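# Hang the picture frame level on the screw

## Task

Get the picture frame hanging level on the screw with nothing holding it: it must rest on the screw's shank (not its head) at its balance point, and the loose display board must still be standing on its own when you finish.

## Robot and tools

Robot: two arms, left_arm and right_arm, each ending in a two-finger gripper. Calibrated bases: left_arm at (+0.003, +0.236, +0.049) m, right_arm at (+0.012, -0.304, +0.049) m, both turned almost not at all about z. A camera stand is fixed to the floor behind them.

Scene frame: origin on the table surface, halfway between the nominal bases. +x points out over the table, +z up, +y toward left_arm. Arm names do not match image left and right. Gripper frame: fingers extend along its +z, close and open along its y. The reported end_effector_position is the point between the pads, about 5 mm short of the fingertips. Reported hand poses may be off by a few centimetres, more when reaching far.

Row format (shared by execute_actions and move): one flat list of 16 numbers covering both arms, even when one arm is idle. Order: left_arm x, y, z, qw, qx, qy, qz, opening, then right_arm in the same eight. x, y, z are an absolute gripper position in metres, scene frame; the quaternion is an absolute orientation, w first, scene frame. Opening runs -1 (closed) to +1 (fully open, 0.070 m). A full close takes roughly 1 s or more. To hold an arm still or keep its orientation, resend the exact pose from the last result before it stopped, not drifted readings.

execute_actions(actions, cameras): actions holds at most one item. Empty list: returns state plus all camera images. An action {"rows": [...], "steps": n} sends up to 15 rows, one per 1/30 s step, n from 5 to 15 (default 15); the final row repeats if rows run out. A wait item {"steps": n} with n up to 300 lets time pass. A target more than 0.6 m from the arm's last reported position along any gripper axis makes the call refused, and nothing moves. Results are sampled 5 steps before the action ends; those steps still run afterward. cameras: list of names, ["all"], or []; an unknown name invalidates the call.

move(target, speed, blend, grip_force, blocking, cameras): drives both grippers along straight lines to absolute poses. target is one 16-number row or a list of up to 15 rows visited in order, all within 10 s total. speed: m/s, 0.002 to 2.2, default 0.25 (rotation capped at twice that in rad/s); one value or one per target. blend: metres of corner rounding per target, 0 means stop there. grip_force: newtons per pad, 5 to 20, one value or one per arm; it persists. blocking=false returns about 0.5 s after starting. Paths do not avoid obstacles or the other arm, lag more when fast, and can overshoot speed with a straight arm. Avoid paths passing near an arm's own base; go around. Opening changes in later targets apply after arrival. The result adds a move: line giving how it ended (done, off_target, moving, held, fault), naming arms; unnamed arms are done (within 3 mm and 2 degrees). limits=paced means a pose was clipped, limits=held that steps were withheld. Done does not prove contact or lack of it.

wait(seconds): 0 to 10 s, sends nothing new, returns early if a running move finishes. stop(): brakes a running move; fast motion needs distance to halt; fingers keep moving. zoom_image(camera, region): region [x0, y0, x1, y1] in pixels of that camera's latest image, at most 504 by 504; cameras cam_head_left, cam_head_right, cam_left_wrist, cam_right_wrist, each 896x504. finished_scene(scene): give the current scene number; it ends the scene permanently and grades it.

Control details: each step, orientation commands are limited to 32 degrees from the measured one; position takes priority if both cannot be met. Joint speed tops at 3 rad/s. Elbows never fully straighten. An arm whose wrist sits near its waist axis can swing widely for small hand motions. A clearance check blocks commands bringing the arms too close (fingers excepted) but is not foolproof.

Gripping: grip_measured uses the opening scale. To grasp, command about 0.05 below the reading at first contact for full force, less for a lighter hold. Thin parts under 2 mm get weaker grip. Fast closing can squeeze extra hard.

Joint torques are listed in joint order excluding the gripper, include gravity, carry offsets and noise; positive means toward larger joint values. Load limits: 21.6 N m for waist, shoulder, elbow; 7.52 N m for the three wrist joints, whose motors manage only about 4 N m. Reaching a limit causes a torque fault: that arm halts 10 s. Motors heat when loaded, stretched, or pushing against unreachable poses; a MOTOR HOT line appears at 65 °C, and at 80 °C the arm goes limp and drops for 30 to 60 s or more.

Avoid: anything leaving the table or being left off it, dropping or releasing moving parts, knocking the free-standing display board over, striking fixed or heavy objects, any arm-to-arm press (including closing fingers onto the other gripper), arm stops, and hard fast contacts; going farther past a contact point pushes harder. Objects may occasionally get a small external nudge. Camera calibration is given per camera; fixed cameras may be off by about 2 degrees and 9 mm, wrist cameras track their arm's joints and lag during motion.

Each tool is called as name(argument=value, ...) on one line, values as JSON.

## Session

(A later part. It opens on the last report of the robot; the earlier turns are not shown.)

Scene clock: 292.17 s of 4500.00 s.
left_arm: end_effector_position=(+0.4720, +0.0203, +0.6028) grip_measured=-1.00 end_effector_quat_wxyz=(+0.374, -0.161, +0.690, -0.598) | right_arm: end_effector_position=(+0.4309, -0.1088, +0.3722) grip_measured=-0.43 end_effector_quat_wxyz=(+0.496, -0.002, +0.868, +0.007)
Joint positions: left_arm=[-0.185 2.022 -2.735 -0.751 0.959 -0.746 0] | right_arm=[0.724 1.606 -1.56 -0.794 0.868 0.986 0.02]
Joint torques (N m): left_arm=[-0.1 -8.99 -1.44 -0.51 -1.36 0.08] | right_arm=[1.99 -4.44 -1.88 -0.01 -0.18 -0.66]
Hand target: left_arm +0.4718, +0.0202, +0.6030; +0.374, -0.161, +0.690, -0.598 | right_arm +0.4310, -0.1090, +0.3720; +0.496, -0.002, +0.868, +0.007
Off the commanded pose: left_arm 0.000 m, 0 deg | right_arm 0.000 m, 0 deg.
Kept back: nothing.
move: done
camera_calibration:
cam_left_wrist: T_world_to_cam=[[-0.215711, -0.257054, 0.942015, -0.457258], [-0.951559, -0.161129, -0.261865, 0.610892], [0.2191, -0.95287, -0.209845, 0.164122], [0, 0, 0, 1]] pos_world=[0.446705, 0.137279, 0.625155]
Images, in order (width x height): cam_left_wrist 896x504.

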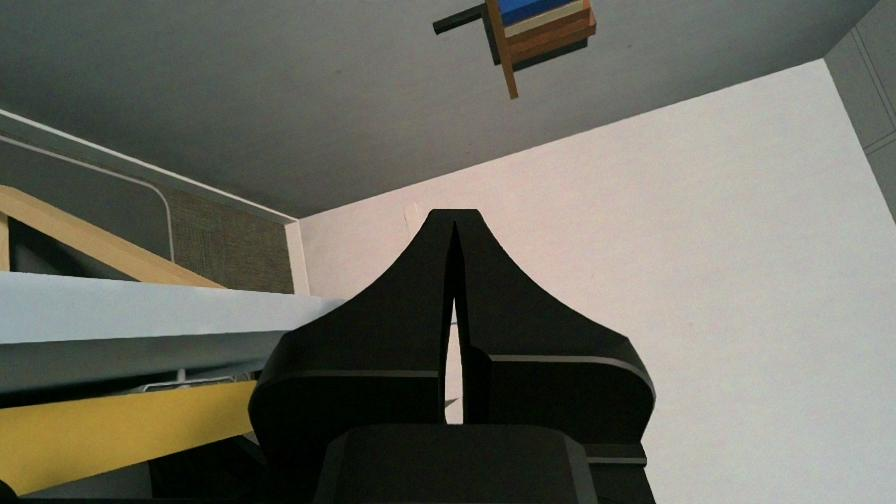

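move(target=[[0.36,0.085,0.55,0.30,-0.17,0.69,-0.63,-1,0.4310,-0.1090,0.3720,0.4960,-0.0017,0.8683,0.0072,-1],[0.428,0.0893,0.425,0.173,-0.176,0.692,-0.678,-1,0.4310,-0.1090,0.3720,0.4960,-0.0017,0.8683,0.0072,-1]], speed=[0.25,0.2], blend=[0.03,0], cameras=["cam_left_wrist","cam_right_wrist","cam_head_left","cam_head_right"])

zoom_image(camera="cam_left_wrist", region=[490, 150, 570, 210])

zoom_image(camera="cam_head_left", region=[425, 20, 525, 60])

zoom_image(camera="cam_head_right", region=[400, 20, 500, 60])

Scene clock: 294.73 s of 4500.00 s.
left_arm: end_effector_position=(+0.4282, +0.0893, +0.4244) grip_measured=-1.00 end_effector_quat_wxyz=(+0.173, -0.176, +0.692, -0.678) | right_arm: end_effector_position=(+0.4309, -0.1088, +0.3722) grip_measured=-0.43 end_effector_quat_wxyz=(+0.496, -0.002, +0.868, +0.007)
Joint positions: left_arm=[0.154 1.688 -1.44 -1.607 1.222 0.164 0] | right_arm=[0.724 1.606 -1.56 -0.794 0.868 0.986 0.02]
Joint torques (N m): left_arm=[-0.19 -7.98 -3.33 -0.95 0.07 -0.18] | right_arm=[1.77 -2.77 -2.47 0.15 0.23 -0.91]
Hand target: left_arm +0.4280, +0.0893, +0.4250; +0.173, -0.176, +0.692, -0.678 | right_arm +0.4310, -0.1090, +0.3720; +0.496, -0.002, +0.868, +0.007
Off the commanded pose: left_arm 0.001 m, 0 deg | right_arm 0.000 m, 0 deg.
Kept back: nothing.
move: done
camera_calibration:
cam_left_wrist: T_world_to_cam=[[0.0113927, -0.0444802, 0.998945, -0.421294], [-0.995286, 0.0957156, 0.015613, 0.411572], [-0.0963092, -0.994414, -0.04318, 0.270081], [0, 0, 0, 1]] pos_world=[0.440443, 0.21044, 0.426086]
cam_right_wrist: T_world_to_cam=[[-0.0175702, -0.999067, -0.039455, -0.085776], [-0.927934, 0.0309886, -0.371454, 0.535191], [0.37233, 0.0300851, -0.927613, 0.306388], [0, 0, 0, 1]] pos_world=[0.381037, -0.111498, 0.479624]

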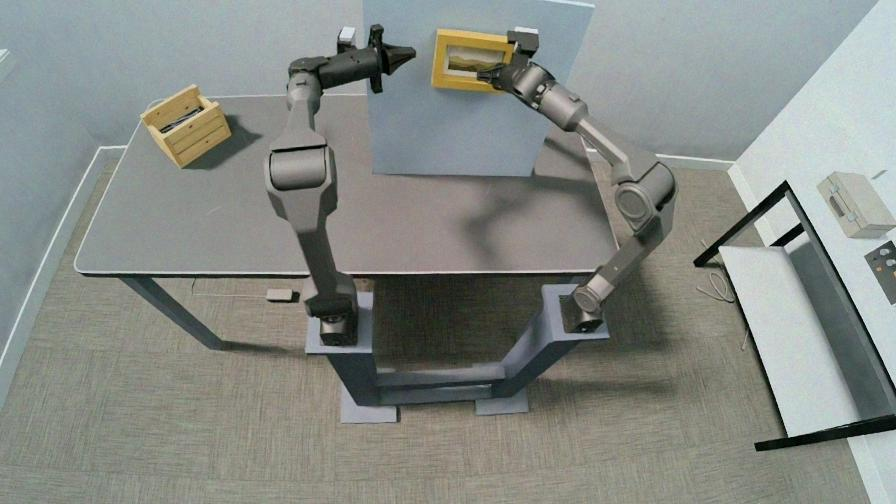

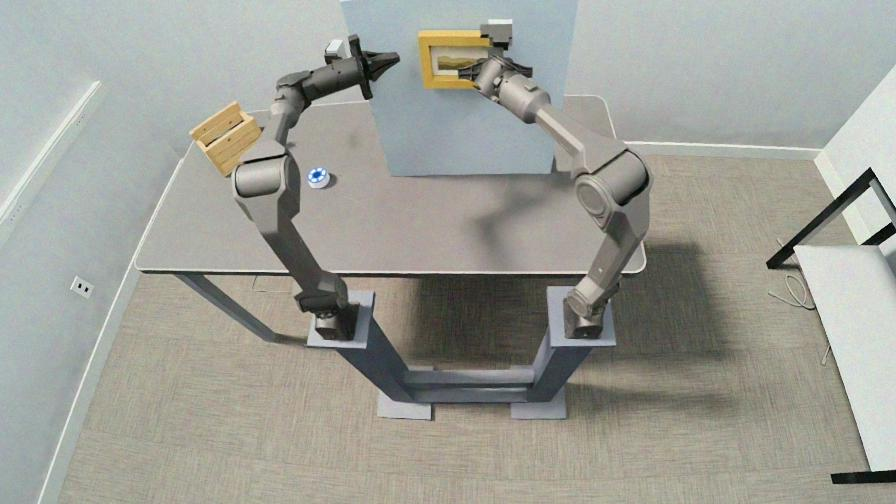

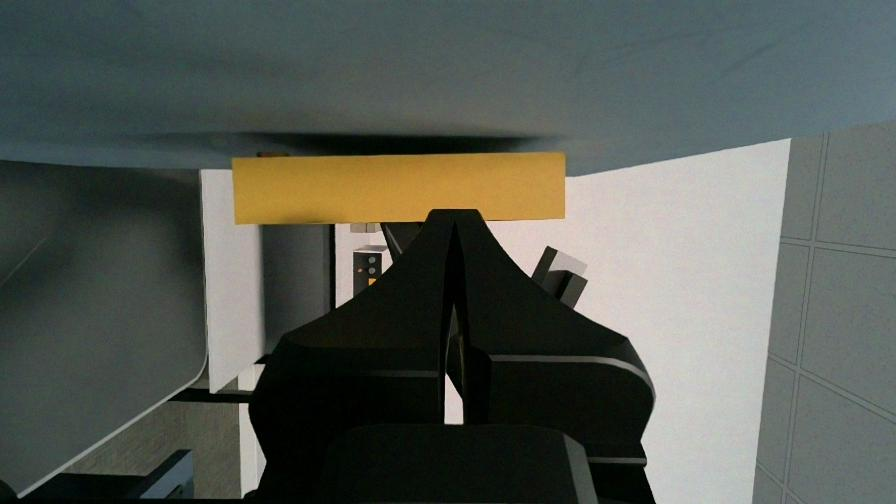

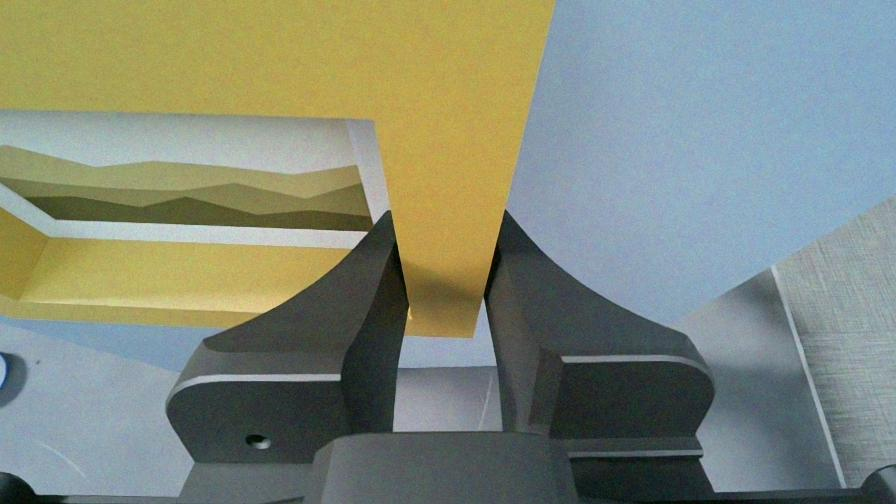

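Scaled by 6.300 from the camera's 896x504 image, which has a finer 1280x720 frame.

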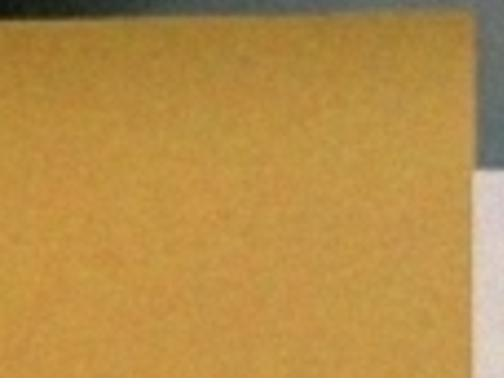

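Scaled by 5.040 from the camera's 896x504 image, which has a finer 1280x720 frame.

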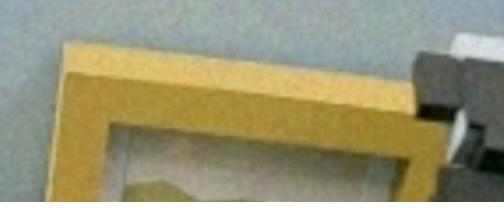

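Scaled by 5.040 from the camera's 896x504 image, which has a finer 1280x720 frame.

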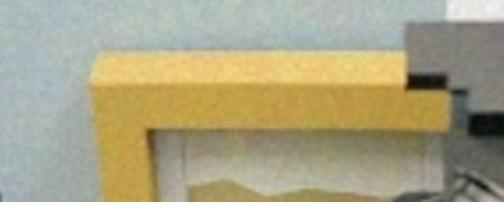

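move(target=[[0.428,0.0893,0.425,0.173,-0.176,0.692,-0.678,-1,0.4310,-0.1090,0.3745,0.4960,-0.0017,0.8683,0.0072,-1]], speed=0.02, cameras=["cam_left_wrist","cam_right_wrist","cam_head_left","cam_head_right"])

zoom_image(camera="cam_left_wrist", region=[490, 150, 570, 210])

zoom_image(camera="cam_head_left", region=[425, 20, 525, 60])

zoom_image(camera="cam_head_right", region=[400, 20, 500, 60])

Scene clock: 296.03 s of 4500.00 s.
left_arm: end_effector_position=(+0.4280, +0.0893, +0.4247) grip_measured=-1.00 end_effector_quat_wxyz=(+0.173, -0.176, +0.692, -0.678) | right_arm: end_effector_position=(+0.4308, -0.1097, +0.3730) grip_measured=-0.43 end_effector_quat_wxyz=(+0.494, -0.002, +0.869, +0.005)
Joint positions: left_arm=[0.154 1.687 -1.44 -1.607 1.222 0.164 0] | right_arm=[0.723 1.608 -1.569 -0.787 0.878 0.977 0.02]
Joint torques (N m): left_arm=[-0.84 -7.84 -2.84 -0.97 -0.05 -0.14] | right_arm=[3.54 -5.33 -4.98 -0.5 -1.38 -0.6]
Hand target: left_arm +0.4280, +0.0893, +0.4250; +0.173, -0.176, +0.692, -0.678 | right_arm +0.4310, -0.1090, +0.3745; +0.496, -0.002, +0.868, +0.007
Off the commanded pose: left_arm 0.000 m, 0 deg | right_arm 0.002 m, 0 deg.
Kept back: nothing.
move: done
camera_calibration:
cam_left_wrist: T_world_to_cam=[[0.0105777, -0.0445907, 0.998949, -0.42121], [-0.995306, 0.0956391, 0.0148083, 0.411736], [-0.0961989, -0.994417, -0.0433697, 0.270108], [0, 0, 0, 1]] pos_world=[0.440243, 0.21044, 0.426385]
cam_right_wrist: T_world_to_cam=[[-0.0205198, -0.999148, -0.0358115, -0.086776], [-0.929357, 0.032268, -0.367769, 0.534792], [0.368611, 0.0257351, -0.929227, 0.309021], [0, 0, 0, 1]] pos_world=[0.381323, -0.111911, 0.480723]

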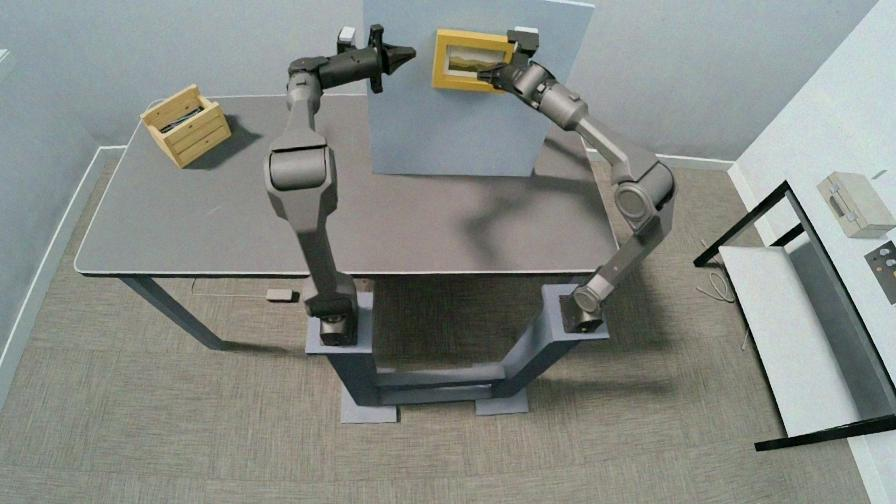

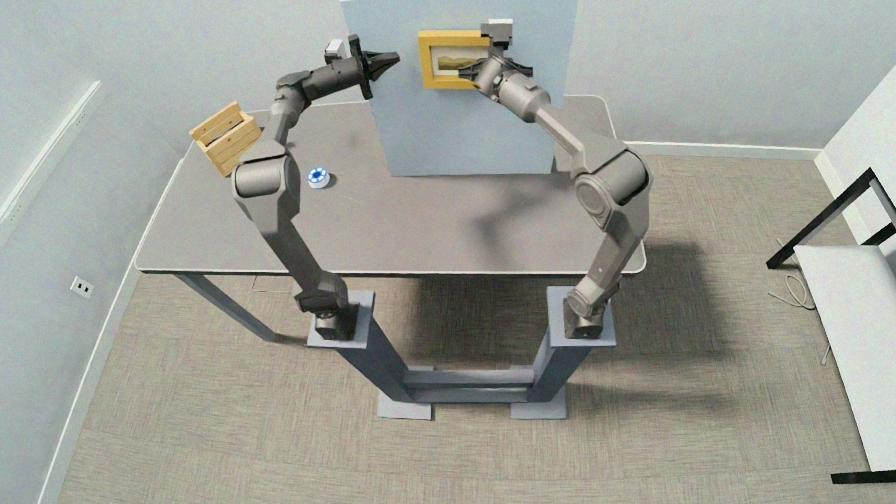

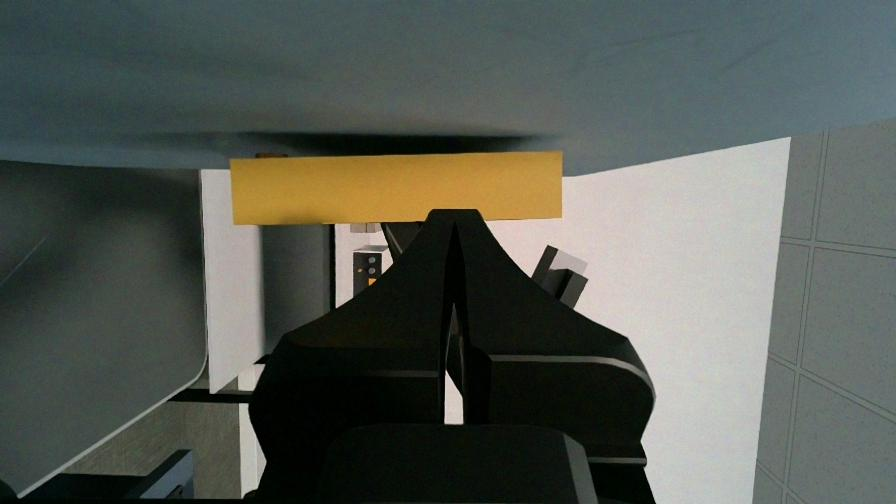

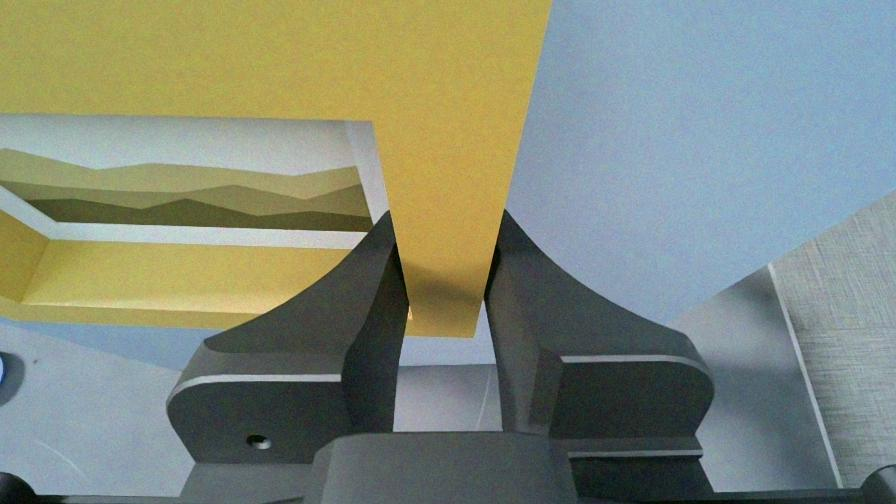

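Scaled by 6.300 from the camera's 896x504 image, which has a finer 1280x720 frame.

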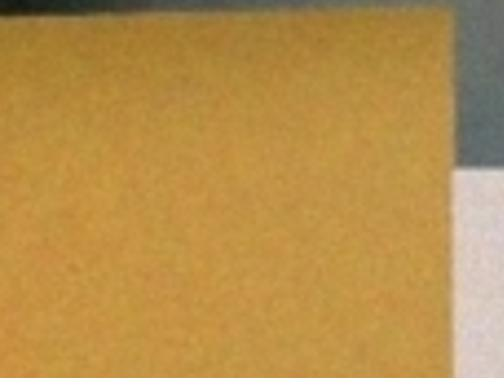

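Scaled by 5.040 from the camera's 896x504 image, which has a finer 1280x720 frame.

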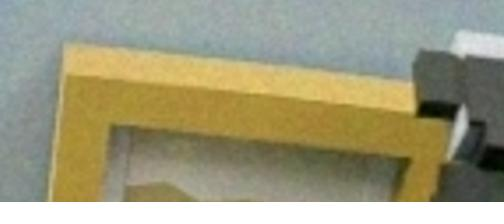

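Scaled by 5.040 from the camera's 896x504 image, which has a finer 1280x720 frame.

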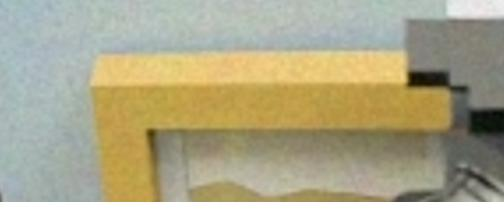

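move(target=[[0.428,0.0893,0.425,0.173,-0.176,0.692,-0.678,-1,0.4325,-0.1090,0.3762,0.4960,-0.0017,0.8683,0.0072,-1]], speed=0.02, cameras=["cam_left_wrist","cam_right_wrist","cam_head_left","cam_head_right"])

zoom_image(camera="cam_left_wrist", region=[490, 150, 570, 210])

zoom_image(camera="cam_head_left", region=[425, 20, 525, 60])

zoom_image(camera="cam_head_right", region=[400, 20, 500, 60])

Scene clock: 297.43 s of 4500.00 s.
left_arm: end_effector_position=(+0.4280, +0.0893, +0.4247) grip_measured=-1.00 end_effector_quat_wxyz=(+0.173, -0.176, +0.692, -0.678) | right_arm: end_effector_position=(+0.4322, -0.1078, +0.3770) grip_measured=-0.44 end_effector_quat_wxyz=(+0.497, -0.003, +0.868, +0.009)
Joint positions: left_arm=[0.154 1.687 -1.44 -1.607 1.222 0.164 0] | right_arm=[0.722 1.612 -1.585 -0.781 0.876 0.967 0.019]
Joint torques (N m): left_arm=[-0.99 -7.9 -2.53 -0.98 -0.04 -0.16] | right_arm=[-0.79 -5.32 -4.45 -0.7 -0.04 0.04]
Hand target: left_arm +0.4280, +0.0893, +0.4250; +0.173, -0.176, +0.692, -0.678 | right_arm +0.4325, -0.1090, +0.3762; +0.496, -0.002, +0.868, +0.007
Off the commanded pose: left_arm 0.000 m, 0 deg | right_arm 0.001 m, 0 deg.
Kept back: nothing.
move: done
camera_calibration:
cam_left_wrist: T_world_to_cam=[[0.0105777, -0.0445907, 0.998949, -0.42121], [-0.995306, 0.0956391, 0.0148083, 0.411736], [-0.0961989, -0.994417, -0.0433697, 0.270108], [0, 0, 0, 1]] pos_world=[0.440243, 0.21044, 0.426385]
cam_right_wrist: T_world_to_cam=[[-0.014353, -0.999072, -0.0405985, -0.0855429], [-0.927227, 0.028495, -0.373415, 0.538346], [0.374226, 0.0322844, -0.926776, 0.309429], [0, 0, 0, 1]] pos_world=[0.382144, -0.110793, 0.484325]

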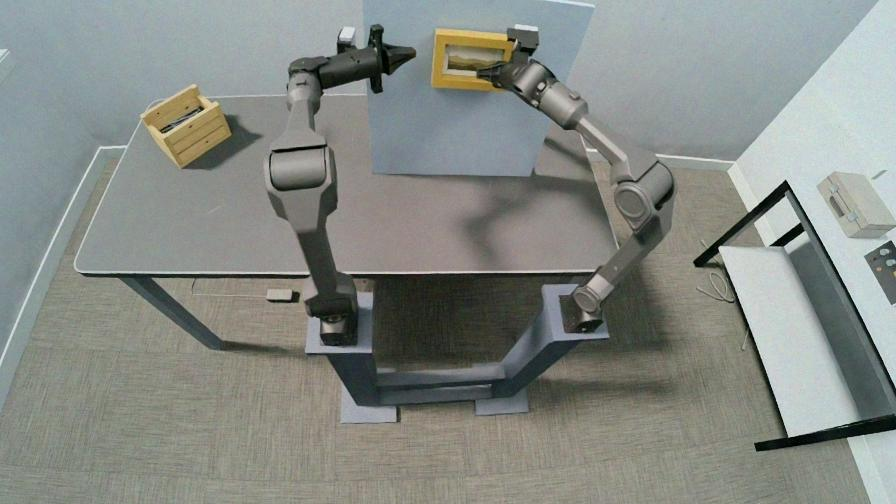

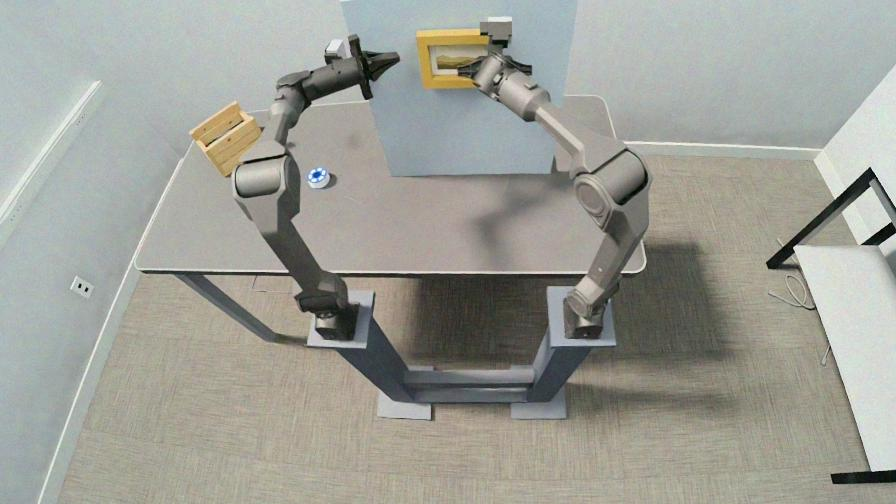

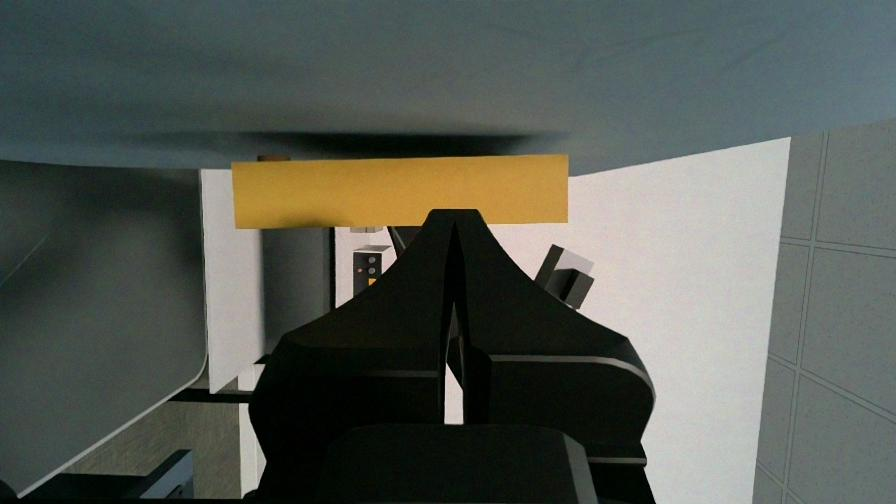

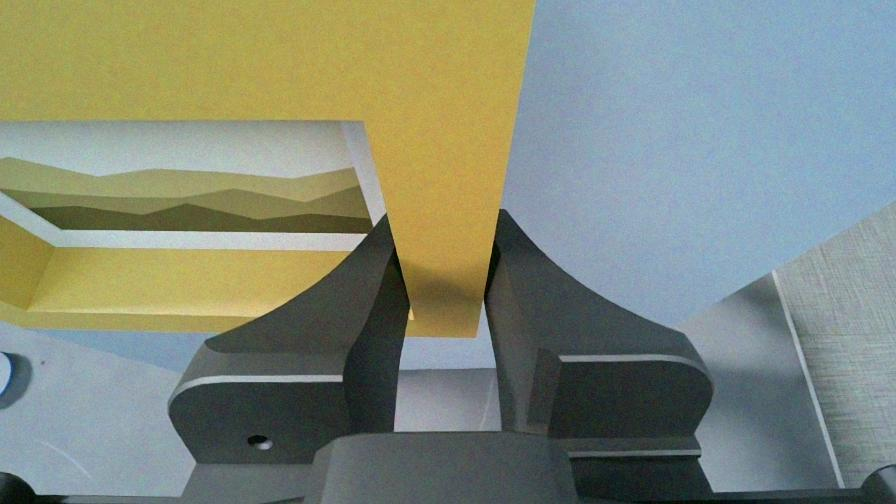

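Scaled by 6.300 from the camera's 896x504 image, which has a finer 1280x720 frame.

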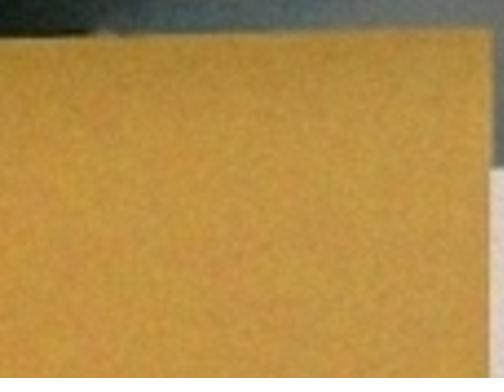

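Scaled by 5.040 from the camera's 896x504 image, which has a finer 1280x720 frame.

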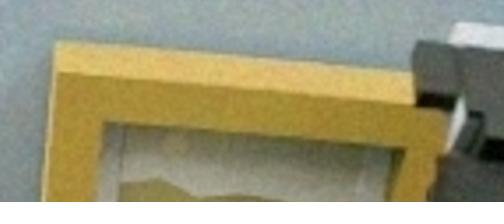

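Scaled by 5.040 from the camera's 896x504 image, which has a finer 1280x720 frame.

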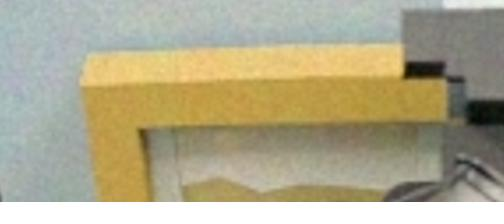

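move(target=[[0.36,0.085,0.55,0.30,-0.17,0.69,-0.63,-1,0.4325,-0.1090,0.3780,0.4960,-0.0017,0.8683,0.0072,-1],[0.4718,0.0202,0.6030,0.374,-0.161,0.690,-0.598,-1,0.4325,-0.1090,0.3780,0.4960,-0.0017,0.8683,0.0072,-1]], speed=[0.2,0.25], blend=[0.03,0], cameras=["cam_left_wrist"])

zoom_image(camera="cam_left_wrist", region=[150, 362, 210, 398])

zoom_image(camera="cam_left_wrist", region=[100, 350, 260, 440])

Scene clock: 300.83 s of 4500.00 s.
left_arm: end_effector_position=(+0.4716, +0.0198, +0.6028) grip_measured=-1.00 end_effector_quat_wxyz=(+0.374, -0.161, +0.690, -0.598) | right_arm: end_effector_position=(+0.4323, -0.1089, +0.3781) grip_measured=-0.44 end_effector_quat_wxyz=(+0.496, -0.002, +0.868, +0.007)
Joint positions: left_arm=[-0.186 2.012 -2.712 -0.757 0.949 -0.735 0] | right_arm=[0.721 1.613 -1.592 -0.777 0.883 0.961 0.019]
Joint torques (N m): left_arm=[0.66 -7.32 -1.5 -0.29 -1.11 -0.02] | right_arm=[-0.46 -6.47 -5.48 -1.05 -0.79 0.25]
Hand target: left_arm +0.4718, +0.0202, +0.6029; +0.374, -0.161, +0.690, -0.598 | right_arm +0.4325, -0.1090, +0.3780; +0.496, -0.002, +0.868, +0.007
Off the commanded pose: left_arm 0.000 m, 0 deg | right_arm 0.000 m, 0 deg.
Kept back: nothing.
move: done
camera_calibration:
cam_left_wrist: T_world_to_cam=[[-0.216856, -0.255798, 0.942094, -0.457042], [-0.951505, -0.160325, -0.262554, 0.610812], [0.218202, -0.953343, -0.208625, 0.163489], [0, 0, 0, 1]] pos_world=[0.446404, 0.136879, 0.625056]
Images, in order (width x height): cam_left_wrist 896x504.

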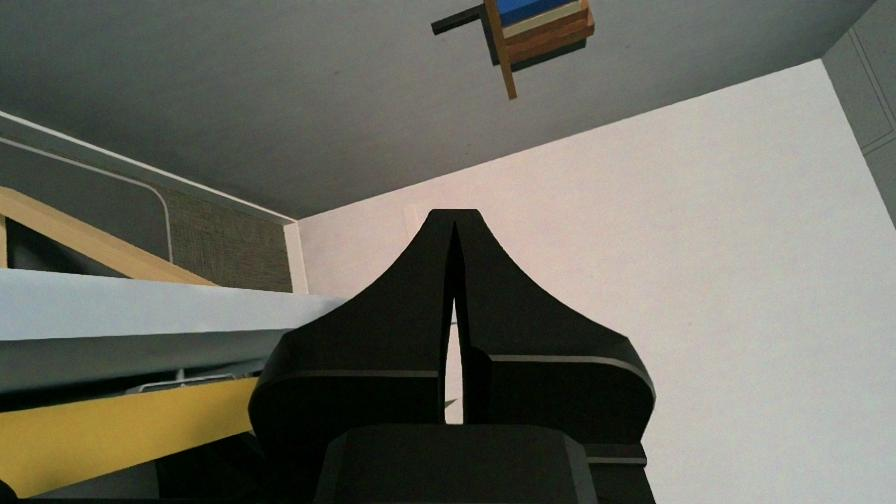

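Scaled by 8.400 from the camera's 896x504 image, which has a finer 1280x720 frame.

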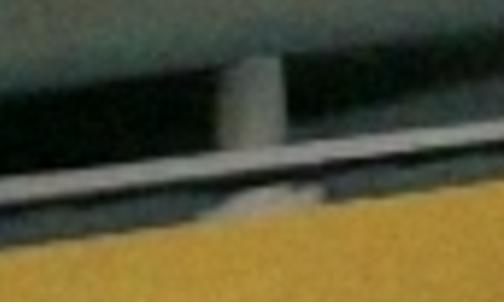

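Scaled by 3.150 from the camera's 896x504 image, which has a finer 1280x720 frame.

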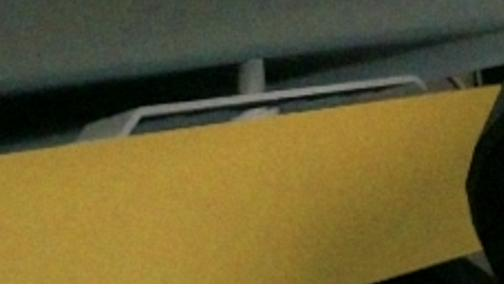

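move(target=[[0.4718,0.0202,0.6030,0.374,-0.161,0.690,-0.598,-1,0.4325,-0.1090,0.3755,0.4960,-0.0017,0.8683,0.0072,-1]], speed=0.02, cameras=["cam_left_wrist"])

zoom_image(camera="cam_left_wrist", region=[130, 355, 230, 405])

move(target=[[0.4718,0.0202,0.6030,0.374,-0.161,0.690,-0.598,-1,0.4325,-0.1090,0.3735,0.4960,-0.0017,0.8683,0.0072,-1]], speed=0.02, cameras=["cam_left_wrist"])

zoom_image(camera="cam_left_wrist", region=[130, 355, 230, 405])

Scene clock: 302.00 s of 4500.00 s.
left_arm: end_effector_position=(+0.4718, +0.0202, +0.6032) grip_measured=-1.00 end_effector_quat_wxyz=(+0.374, -0.161, +0.690, -0.598) | right_arm: end_effector_position=(+0.4327, -0.1091, +0.3760) grip_measured=-0.44 end_effector_quat_wxyz=(+0.497, -0.001, +0.868, +0.008)
Joint positions: left_arm=[-0.185 2.022 -2.734 -0.752 0.958 -0.744 0] | right_arm=[0.72 1.612 -1.582 -0.783 0.876 0.97 0.019]
Joint torques (N m): left_arm=[0.42 -7.17 -2.69 -0.21 -1.02 -0.12] | right_arm=[0.56 -6.76 -3.4 -0.56 -0.42 -0.06]
Hand target: left_arm +0.4718, +0.0202, +0.6030; +0.374, -0.161, +0.690, -0.598 | right_arm +0.4325, -0.1090, +0.3755; +0.496, -0.002, +0.868, +0.007
Off the commanded pose: left_arm 0.000 m, 0 deg | right_arm 0.001 m, 0 deg.
Kept back: nothing.
move: done
camera_calibration:
cam_left_wrist: T_world_to_cam=[[-0.216949, -0.256177, 0.94197, -0.457055], [-0.951345, -0.160805, -0.26284, 0.611208], [0.218807, -0.953161, -0.208826, 0.163645], [0, 0, 0, 1]] pos_world=[0.446505, 0.137179, 0.625356]
Images, in order (width x height): cam_left_wrist 896x504.

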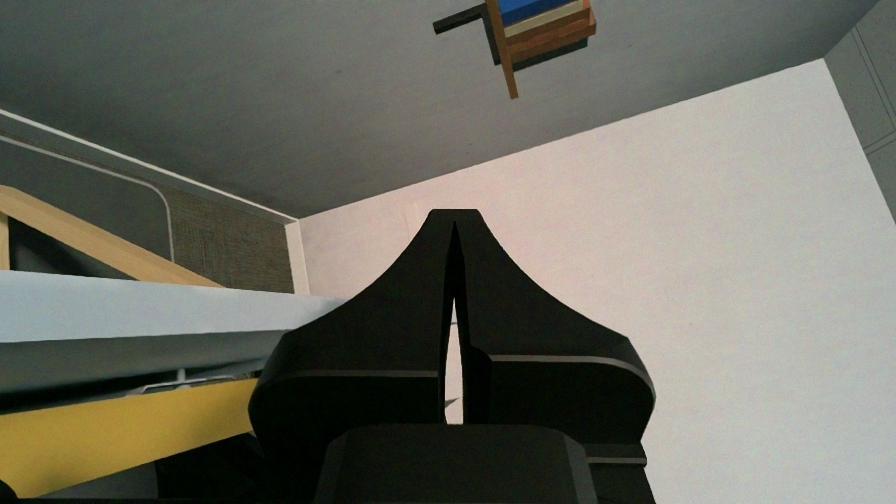

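Scaled by 5.040 from the camera's 896x504 image, which has a finer 1280x720 frame.

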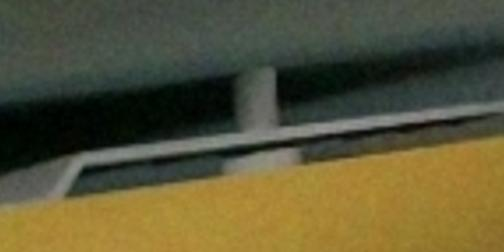

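Scene clock: 302.70 s of 4500.00 s.
left_arm: end_effector_position=(+0.4718, +0.0202, +0.6032) grip_measured=-1.00 end_effector_quat_wxyz=(+0.374, -0.161, +0.690, -0.598) | right_arm: end_effector_position=(+0.4327, -0.1092, +0.3741) grip_measured=-0.44 end_effector_quat_wxyz=(+0.497, -0.001, +0.868, +0.007)
Joint positions: left_arm=[-0.185 2.022 -2.734 -0.752 0.958 -0.745 0] | right_arm=[0.72 1.611 -1.573 -0.788 0.87 0.978 0.02]
Joint torques (N m): left_arm=[0.5 -7.3 -2.56 -0.22 -1 -0.15] | right_arm=[2.22 -5.19 -2.33 -0.2 -0.27 -0.44]
Hand target: left_arm +0.4718, +0.0202, +0.6030; +0.374, -0.161, +0.690, -0.598 | right_arm +0.4325, -0.1090, +0.3735; +0.496, -0.002, +0.868, +0.007
Off the commanded pose: left_arm 0.000 m, 0 deg | right_arm 0.001 m, 0 deg.
Kept back: nothing.
move: done
camera_calibration:
cam_left_wrist: T_world_to_cam=[[-0.216357, -0.255573, 0.94227, -0.457591], [-0.951502, -0.161004, -0.262146, 0.610871], [0.218707, -0.953289, -0.208344, 0.163406], [0, 0, 0, 1]] pos_world=[0.446505, 0.137179, 0.625356]
Images, in order (width x height): cam_left_wrist 896x504.

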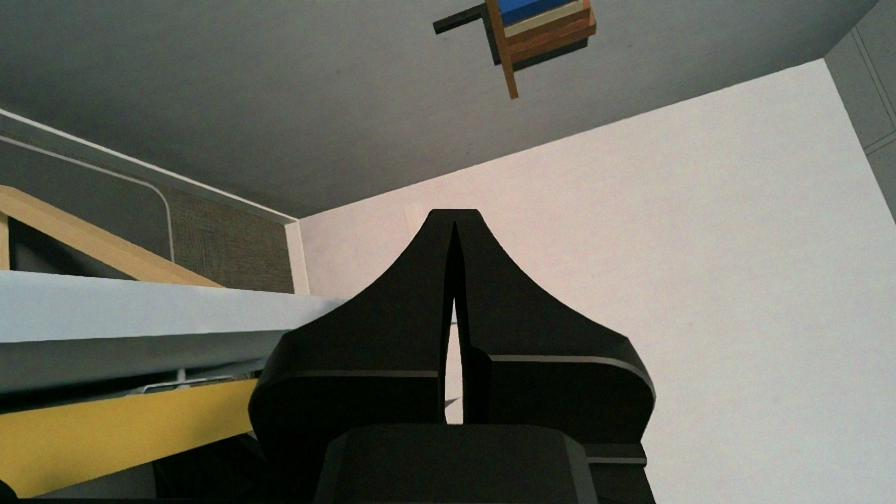

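Scaled by 5.040 from the camera's 896x504 image, which has a finer 1280x720 frame.

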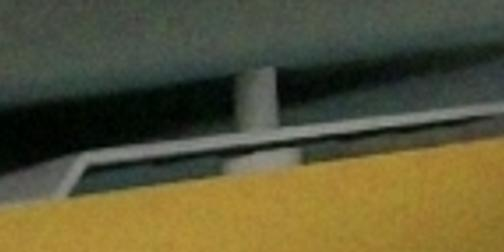

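move(target=[[0.4718,0.0202,0.6030,0.374,-0.161,0.690,-0.598,-1,0.4325,-0.1090,0.3748,0.4960,-0.0017,0.8683,0.0072,-1],[0.4718,0.0202,0.6030,0.374,-0.161,0.690,-0.598,-1,0.4295,-0.1090,0.3745,0.4960,-0.0017,0.8683,0.0072,-1]], speed=0.02, cameras=["cam_left_wrist"])

zoom_image(camera="cam_left_wrist", region=[130, 355, 230, 405])

move(target=[[0.4718,0.0202,0.6030,0.374,-0.161,0.690,-0.598,-1,0.4295,-0.1090,0.3725,0.4960,-0.0017,0.8683,0.0072,-1]], speed=0.02, cameras=["cam_left_wrist"])

zoom_image(camera="cam_left_wrist", region=[130, 355, 230, 405])

Scene clock: 304.27 s of 4500.00 s.
left_arm: end_effector_position=(+0.4718, +0.0202, +0.6032) grip_measured=-1.00 end_effector_quat_wxyz=(+0.374, -0.161, +0.690, -0.598) | right_arm: end_effector_position=(+0.4299, -0.1093, +0.3744) grip_measured=-0.44 end_effector_quat_wxyz=(+0.496, -0.001, +0.868, +0.007)
Joint positions: left_arm=[-0.185 2.022 -2.734 -0.752 0.958 -0.745 0] | right_arm=[0.726 1.604 -1.568 -0.79 0.877 0.981 0.02]
Joint torques (N m): left_arm=[0.44 -7.23 -2.55 -0.22 -1.02 -0.11] | right_arm=[4.1 -5.74 -2.52 -0.15 -0.59 -0.59]
Hand target: left_arm +0.4718, +0.0202, +0.6030; +0.374, -0.161, +0.690, -0.598 | right_arm +0.4295, -0.1090, +0.3745; +0.496, -0.002, +0.868, +0.007
Off the commanded pose: left_arm 0.000 m, 0 deg | right_arm 0.001 m, 0 deg.
Kept back: nothing.
move: done
camera_calibration:
cam_left_wrist: T_world_to_cam=[[-0.216357, -0.255573, 0.94227, -0.457591], [-0.951502, -0.161004, -0.262146, 0.610871], [0.218707, -0.953289, -0.208344, 0.163406], [0, 0, 0, 1]] pos_world=[0.446505, 0.137179, 0.625356]
Images, in order (width x height): cam_left_wrist 896x504.

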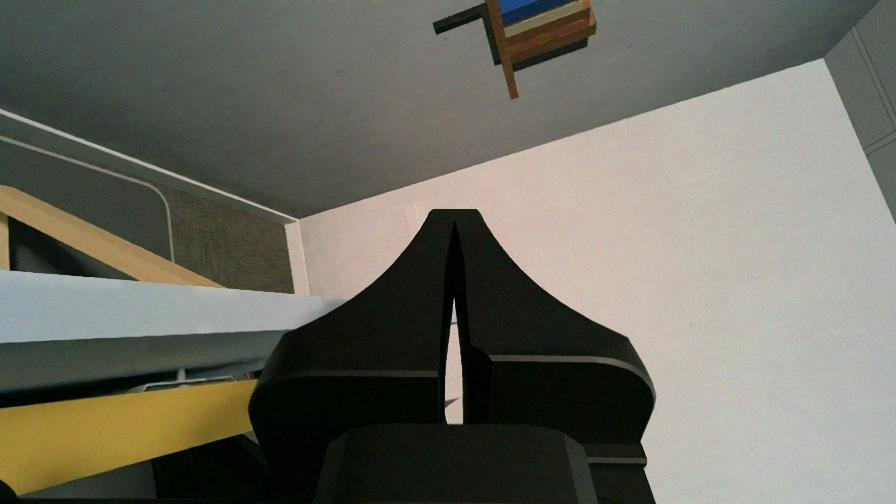

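Scaled by 5.040 from the camera's 896x504 image, which has a finer 1280x720 frame.

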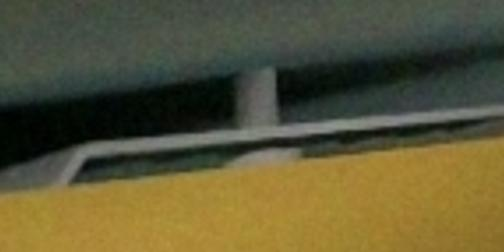

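Scene clock: 304.97 s of 4500.00 s.
left_arm: end_effector_position=(+0.4718, +0.0202, +0.6032) grip_measured=-1.00 end_effector_quat_wxyz=(+0.374, -0.161, +0.690, -0.598) | right_arm: end_effector_position=(+0.4296, -0.1088, +0.3732) grip_measured=-0.43 end_effector_quat_wxyz=(+0.497, -0.002, +0.868, +0.008)
Joint positions: left_arm=[-0.185 2.022 -2.734 -0.752 0.958 -0.745 0] | right_arm=[0.727 1.602 -1.558 -0.795 0.87 0.988 0.02]
Joint torques (N m): left_arm=[0.52 -7.27 -2.74 -0.24 -1.05 -0.15] | right_arm=[2.7 -4.36 -1.63 0.08 0.15 -0.61]
Hand target: left_arm +0.4718, +0.0202, +0.6030; +0.374, -0.161, +0.690, -0.598 | right_arm +0.4295, -0.1090, +0.3725; +0.496, -0.002, +0.868, +0.007
Off the commanded pose: left_arm 0.000 m, 0 deg | right_arm 0.001 m, 0 deg.
Kept back: nothing.
move: done
camera_calibration:
cam_left_wrist: T_world_to_cam=[[-0.216357, -0.255573, 0.94227, -0.457591], [-0.951502, -0.161004, -0.262146, 0.610871], [0.218707, -0.953289, -0.208344, 0.163406], [0, 0, 0, 1]] pos_world=[0.446505, 0.137179, 0.625356]
Images, in order (width x height): cam_left_wrist 896x504.

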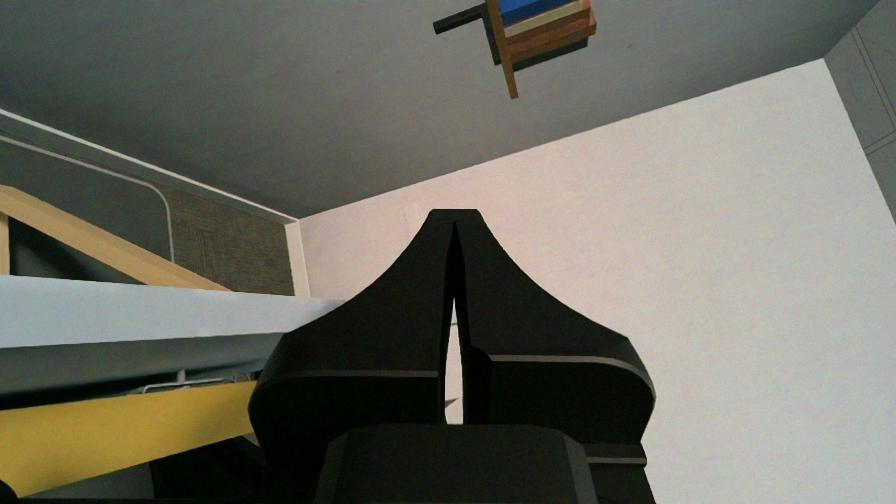

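Scaled by 5.040 from the camera's 896x504 image, which has a finer 1280x720 frame.

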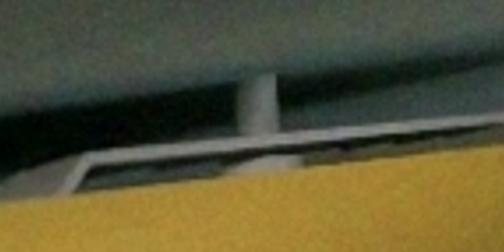

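move(target=[[0.36,0.085,0.55,0.30,-0.17,0.69,-0.63,-1,0.4295,-0.1090,0.3725,0.4960,-0.0017,0.8683,0.0072,-1],[0.41,0.13,0.447,0.173,-0.176,0.692,-0.678,-1,0.4295,-0.1090,0.3725,0.4960,-0.0017,0.8683,0.0072,-1],[0.448,0.13,0.447,0.173,-0.176,0.692,-0.678,-1,0.4295,-0.1090,0.3725,0.4960,-0.0017,0.8683,0.0072,-1]], speed=[0.25,0.2,0.08], blend=[0.03,0.01,0], cameras=["cam_left_wrist","cam_head_left"])

Scene clock: 308.73 s of 4500.00 s.
left_arm: end_effector_position=(+0.4486, +0.1297, +0.4466) grip_measured=-1.00 end_effector_quat_wxyz=(+0.202, -0.206, +0.686, -0.668) | right_arm: end_effector_position=(+0.4294, -0.1092, +0.3726) grip_measured=-0.43 end_effector_quat_wxyz=(+0.496, -0.002, +0.868, +0.007)
Joint positions: left_arm=[0.243 1.721 -1.575 -1.565 1.223 0.055 0] | right_arm=[0.727 1.602 -1.557 -0.795 0.871 0.988 0.02]
Joint torques (N m): left_arm=[-0.51 -7.96 -2.29 -0.79 -0.03 -0.02] | right_arm=[3.93 -4.5 -3.87 -0.26 -0.66 -0.89]
Hand target: left_arm +0.4481, +0.1296, +0.4470; +0.202, -0.206, +0.686, -0.668 | right_arm +0.4295, -0.1090, +0.3725; +0.496, -0.002, +0.868, +0.007
Off the commanded pose: left_arm 0.001 m, 5 deg | right_arm 0.000 m, 0 deg.
joint sent to its limit (left arm) — joint 5 (wrist pitch), upper limit.
Kept back: nothing.
move: off_target (left_arm)
camera_calibration:
cam_left_wrist: T_world_to_cam=[[0.015887, -0.0475488, 0.998743, -0.443516], [-0.999822, 0.00943227, 0.0163532, 0.4406], [-0.010198, -0.998824, -0.0473905, 0.277065], [0, 0, 0, 1]] pos_world=[0.450393, 0.251495, 0.448884]
Images, in order (width x height): cam_head_left 896x504, cam_left_wrist 896x504.

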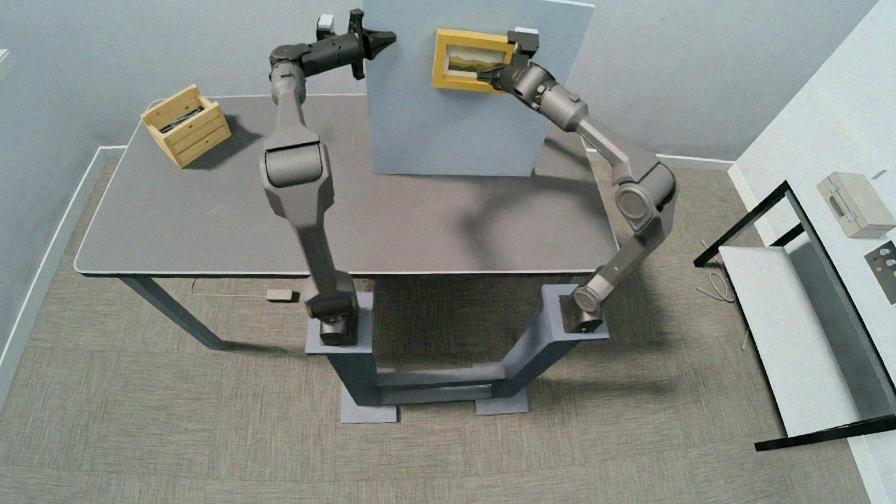

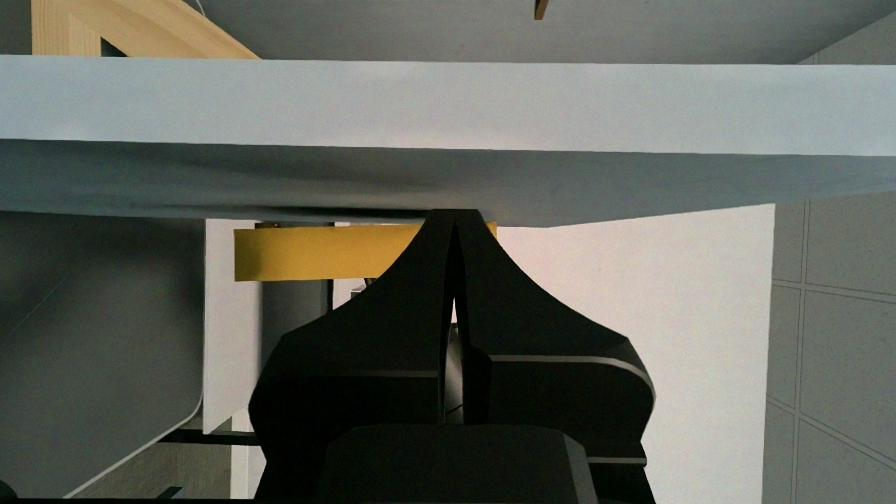

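move(target=[[0.41,0.13,0.46,0.202,-0.206,0.686,-0.668,-1,0.4295,-0.1090,0.3725,0.4960,-0.0017,0.8683,0.0072,-1],[0.36,0.085,0.55,0.30,-0.17,0.69,-0.63,-1,0.4295,-0.1090,0.3725,0.4960,-0.0017,0.8683,0.0072,-1],[0.4718,0.0202,0.6030,0.374,-0.161,0.690,-0.598,-1,0.4295,-0.1090,0.3735,0.4960,-0.0017,0.8683,0.0072,-1]], speed=[0.1,0.25,0.25], blend=[0.01,0.03,0], cameras=["cam_left_wrist"])

zoom_image(camera="cam_left_wrist", region=[130, 355, 230, 405])

move(target=[[0.4718,0.0202,0.6030,0.374,-0.161,0.690,-0.598,-1,0.4295,-0.1090,0.3745,0.4960,-0.0017,0.8683,0.0072,-1]], speed=0.02, cameras=["cam_left_wrist"])

zoom_image(camera="cam_left_wrist", region=[130, 355, 230, 405])

Scene clock: 313.73 s of 4500.00 s.
left_arm: end_effector_position=(+0.4717, +0.0199, +0.6030) grip_measured=-1.00 end_effector_quat_wxyz=(+0.374, -0.161, +0.690, -0.599) | right_arm: end_effector_position=(+0.4295, -0.1091, +0.3735) grip_measured=-0.43 end_effector_quat_wxyz=(+0.496, -0.001, +0.868, +0.007)
Joint positions: left_arm=[-0.185 2.012 -2.712 -0.758 0.948 -0.735 0] | right_arm=[0.727 1.603 -1.562 -0.793 0.874 0.985 0.02]
Joint torques (N m): left_arm=[0.56 -7.5 -1.9 -0.32 -1.21 -0.03] | right_arm=[4.76 -4.81 -4.89 -0.52 -1.47 -0.63]
Hand target: left_arm +0.4718, +0.0202, +0.6029; +0.374, -0.161, +0.690, -0.598 | right_arm +0.4295, -0.1090, +0.3735; +0.496, -0.002, +0.868, +0.007
Off the commanded pose: left_arm 0.000 m, 0 deg | right_arm 0.000 m, 0 deg.
Kept back: nothing.
move: done
camera_calibration:
cam_left_wrist: T_world_to_cam=[[-0.21721, -0.255495, 0.942095, -0.456995], [-0.951309, -0.160834, -0.262952, 0.611086], [0.218704, -0.953339, -0.20812, 0.163064], [0, 0, 0, 1]] pos_world=[0.446405, 0.136979, 0.625156]
Images, in order (width x height): cam_left_wrist 896x504.

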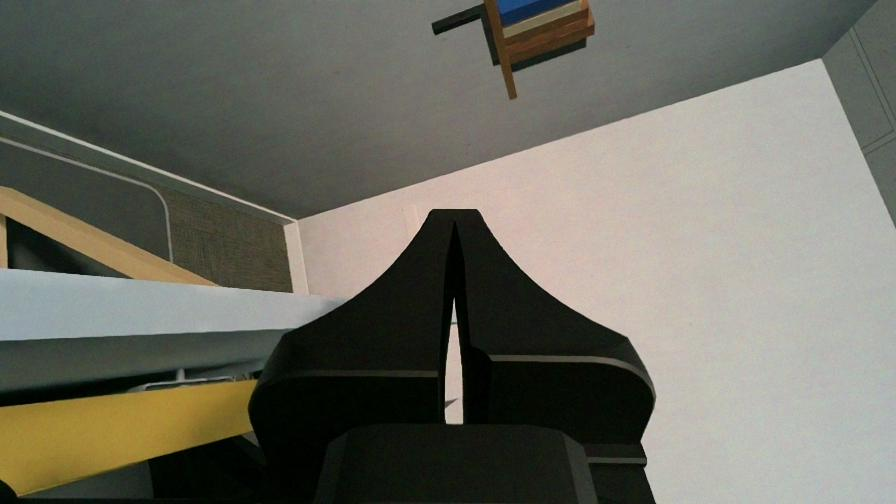

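Scaled by 5.040 from the camera's 896x504 image, which has a finer 1280x720 frame.

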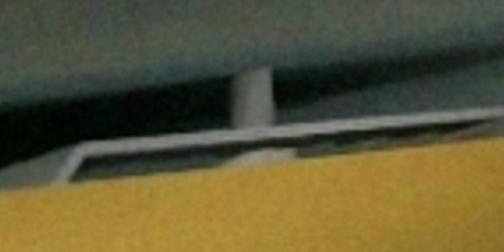

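Scene clock: 314.43 s of 4500.00 s.
left_arm: end_effector_position=(+0.4715, +0.0199, +0.6032) grip_measured=-1.00 end_effector_quat_wxyz=(+0.374, -0.161, +0.690, -0.598) | right_arm: end_effector_position=(+0.4294, -0.1091, +0.3746) grip_measured=-0.43 end_effector_quat_wxyz=(+0.496, -0.002, +0.868, +0.007)
Joint positions: left_arm=[-0.185 2.021 -2.734 -0.751 0.958 -0.745 0] | right_arm=[0.727 1.603 -1.566 -0.791 0.876 0.981 0.02]
Joint torques (N m): left_arm=[0.52 -7.3 -2.64 -0.22 -1.02 -0.16] | right_arm=[4.74 -5.29 -5.15 -0.42 -1.24 -0.65]
Hand target: left_arm +0.4718, +0.0202, +0.6030; +0.374, -0.161, +0.690, -0.598 | right_arm +0.4295, -0.1090, +0.3745; +0.496, -0.002, +0.868, +0.007
Off the commanded pose: left_arm 0.000 m, 0 deg | right_arm 0.000 m, 0 deg.
Kept back: nothing.
move: done
camera_calibration:
cam_left_wrist: T_world_to_cam=[[-0.216969, -0.256141, 0.941975, -0.457269], [-0.951455, -0.160309, -0.262743, 0.610916], [0.218306, -0.953254, -0.208924, 0.163723], [0, 0, 0, 1]] pos_world=[0.446304, 0.136879, 0.625456]
Images, in order (width x height): cam_left_wrist 896x504.

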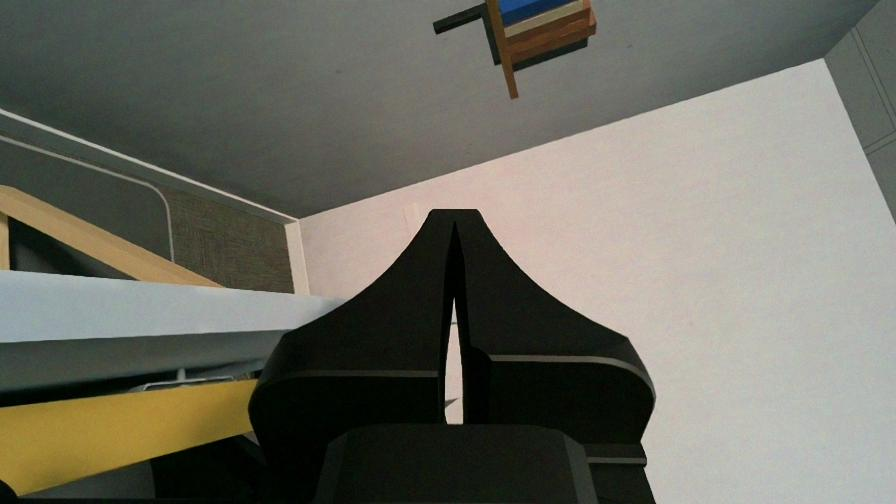

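Scaled by 5.040 from the camera's 896x504 image, which has a finer 1280x720 frame.

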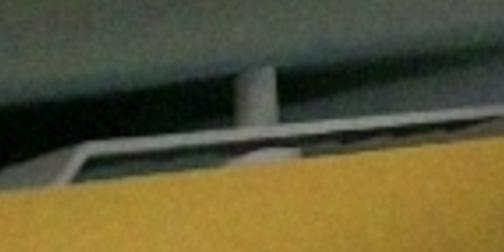

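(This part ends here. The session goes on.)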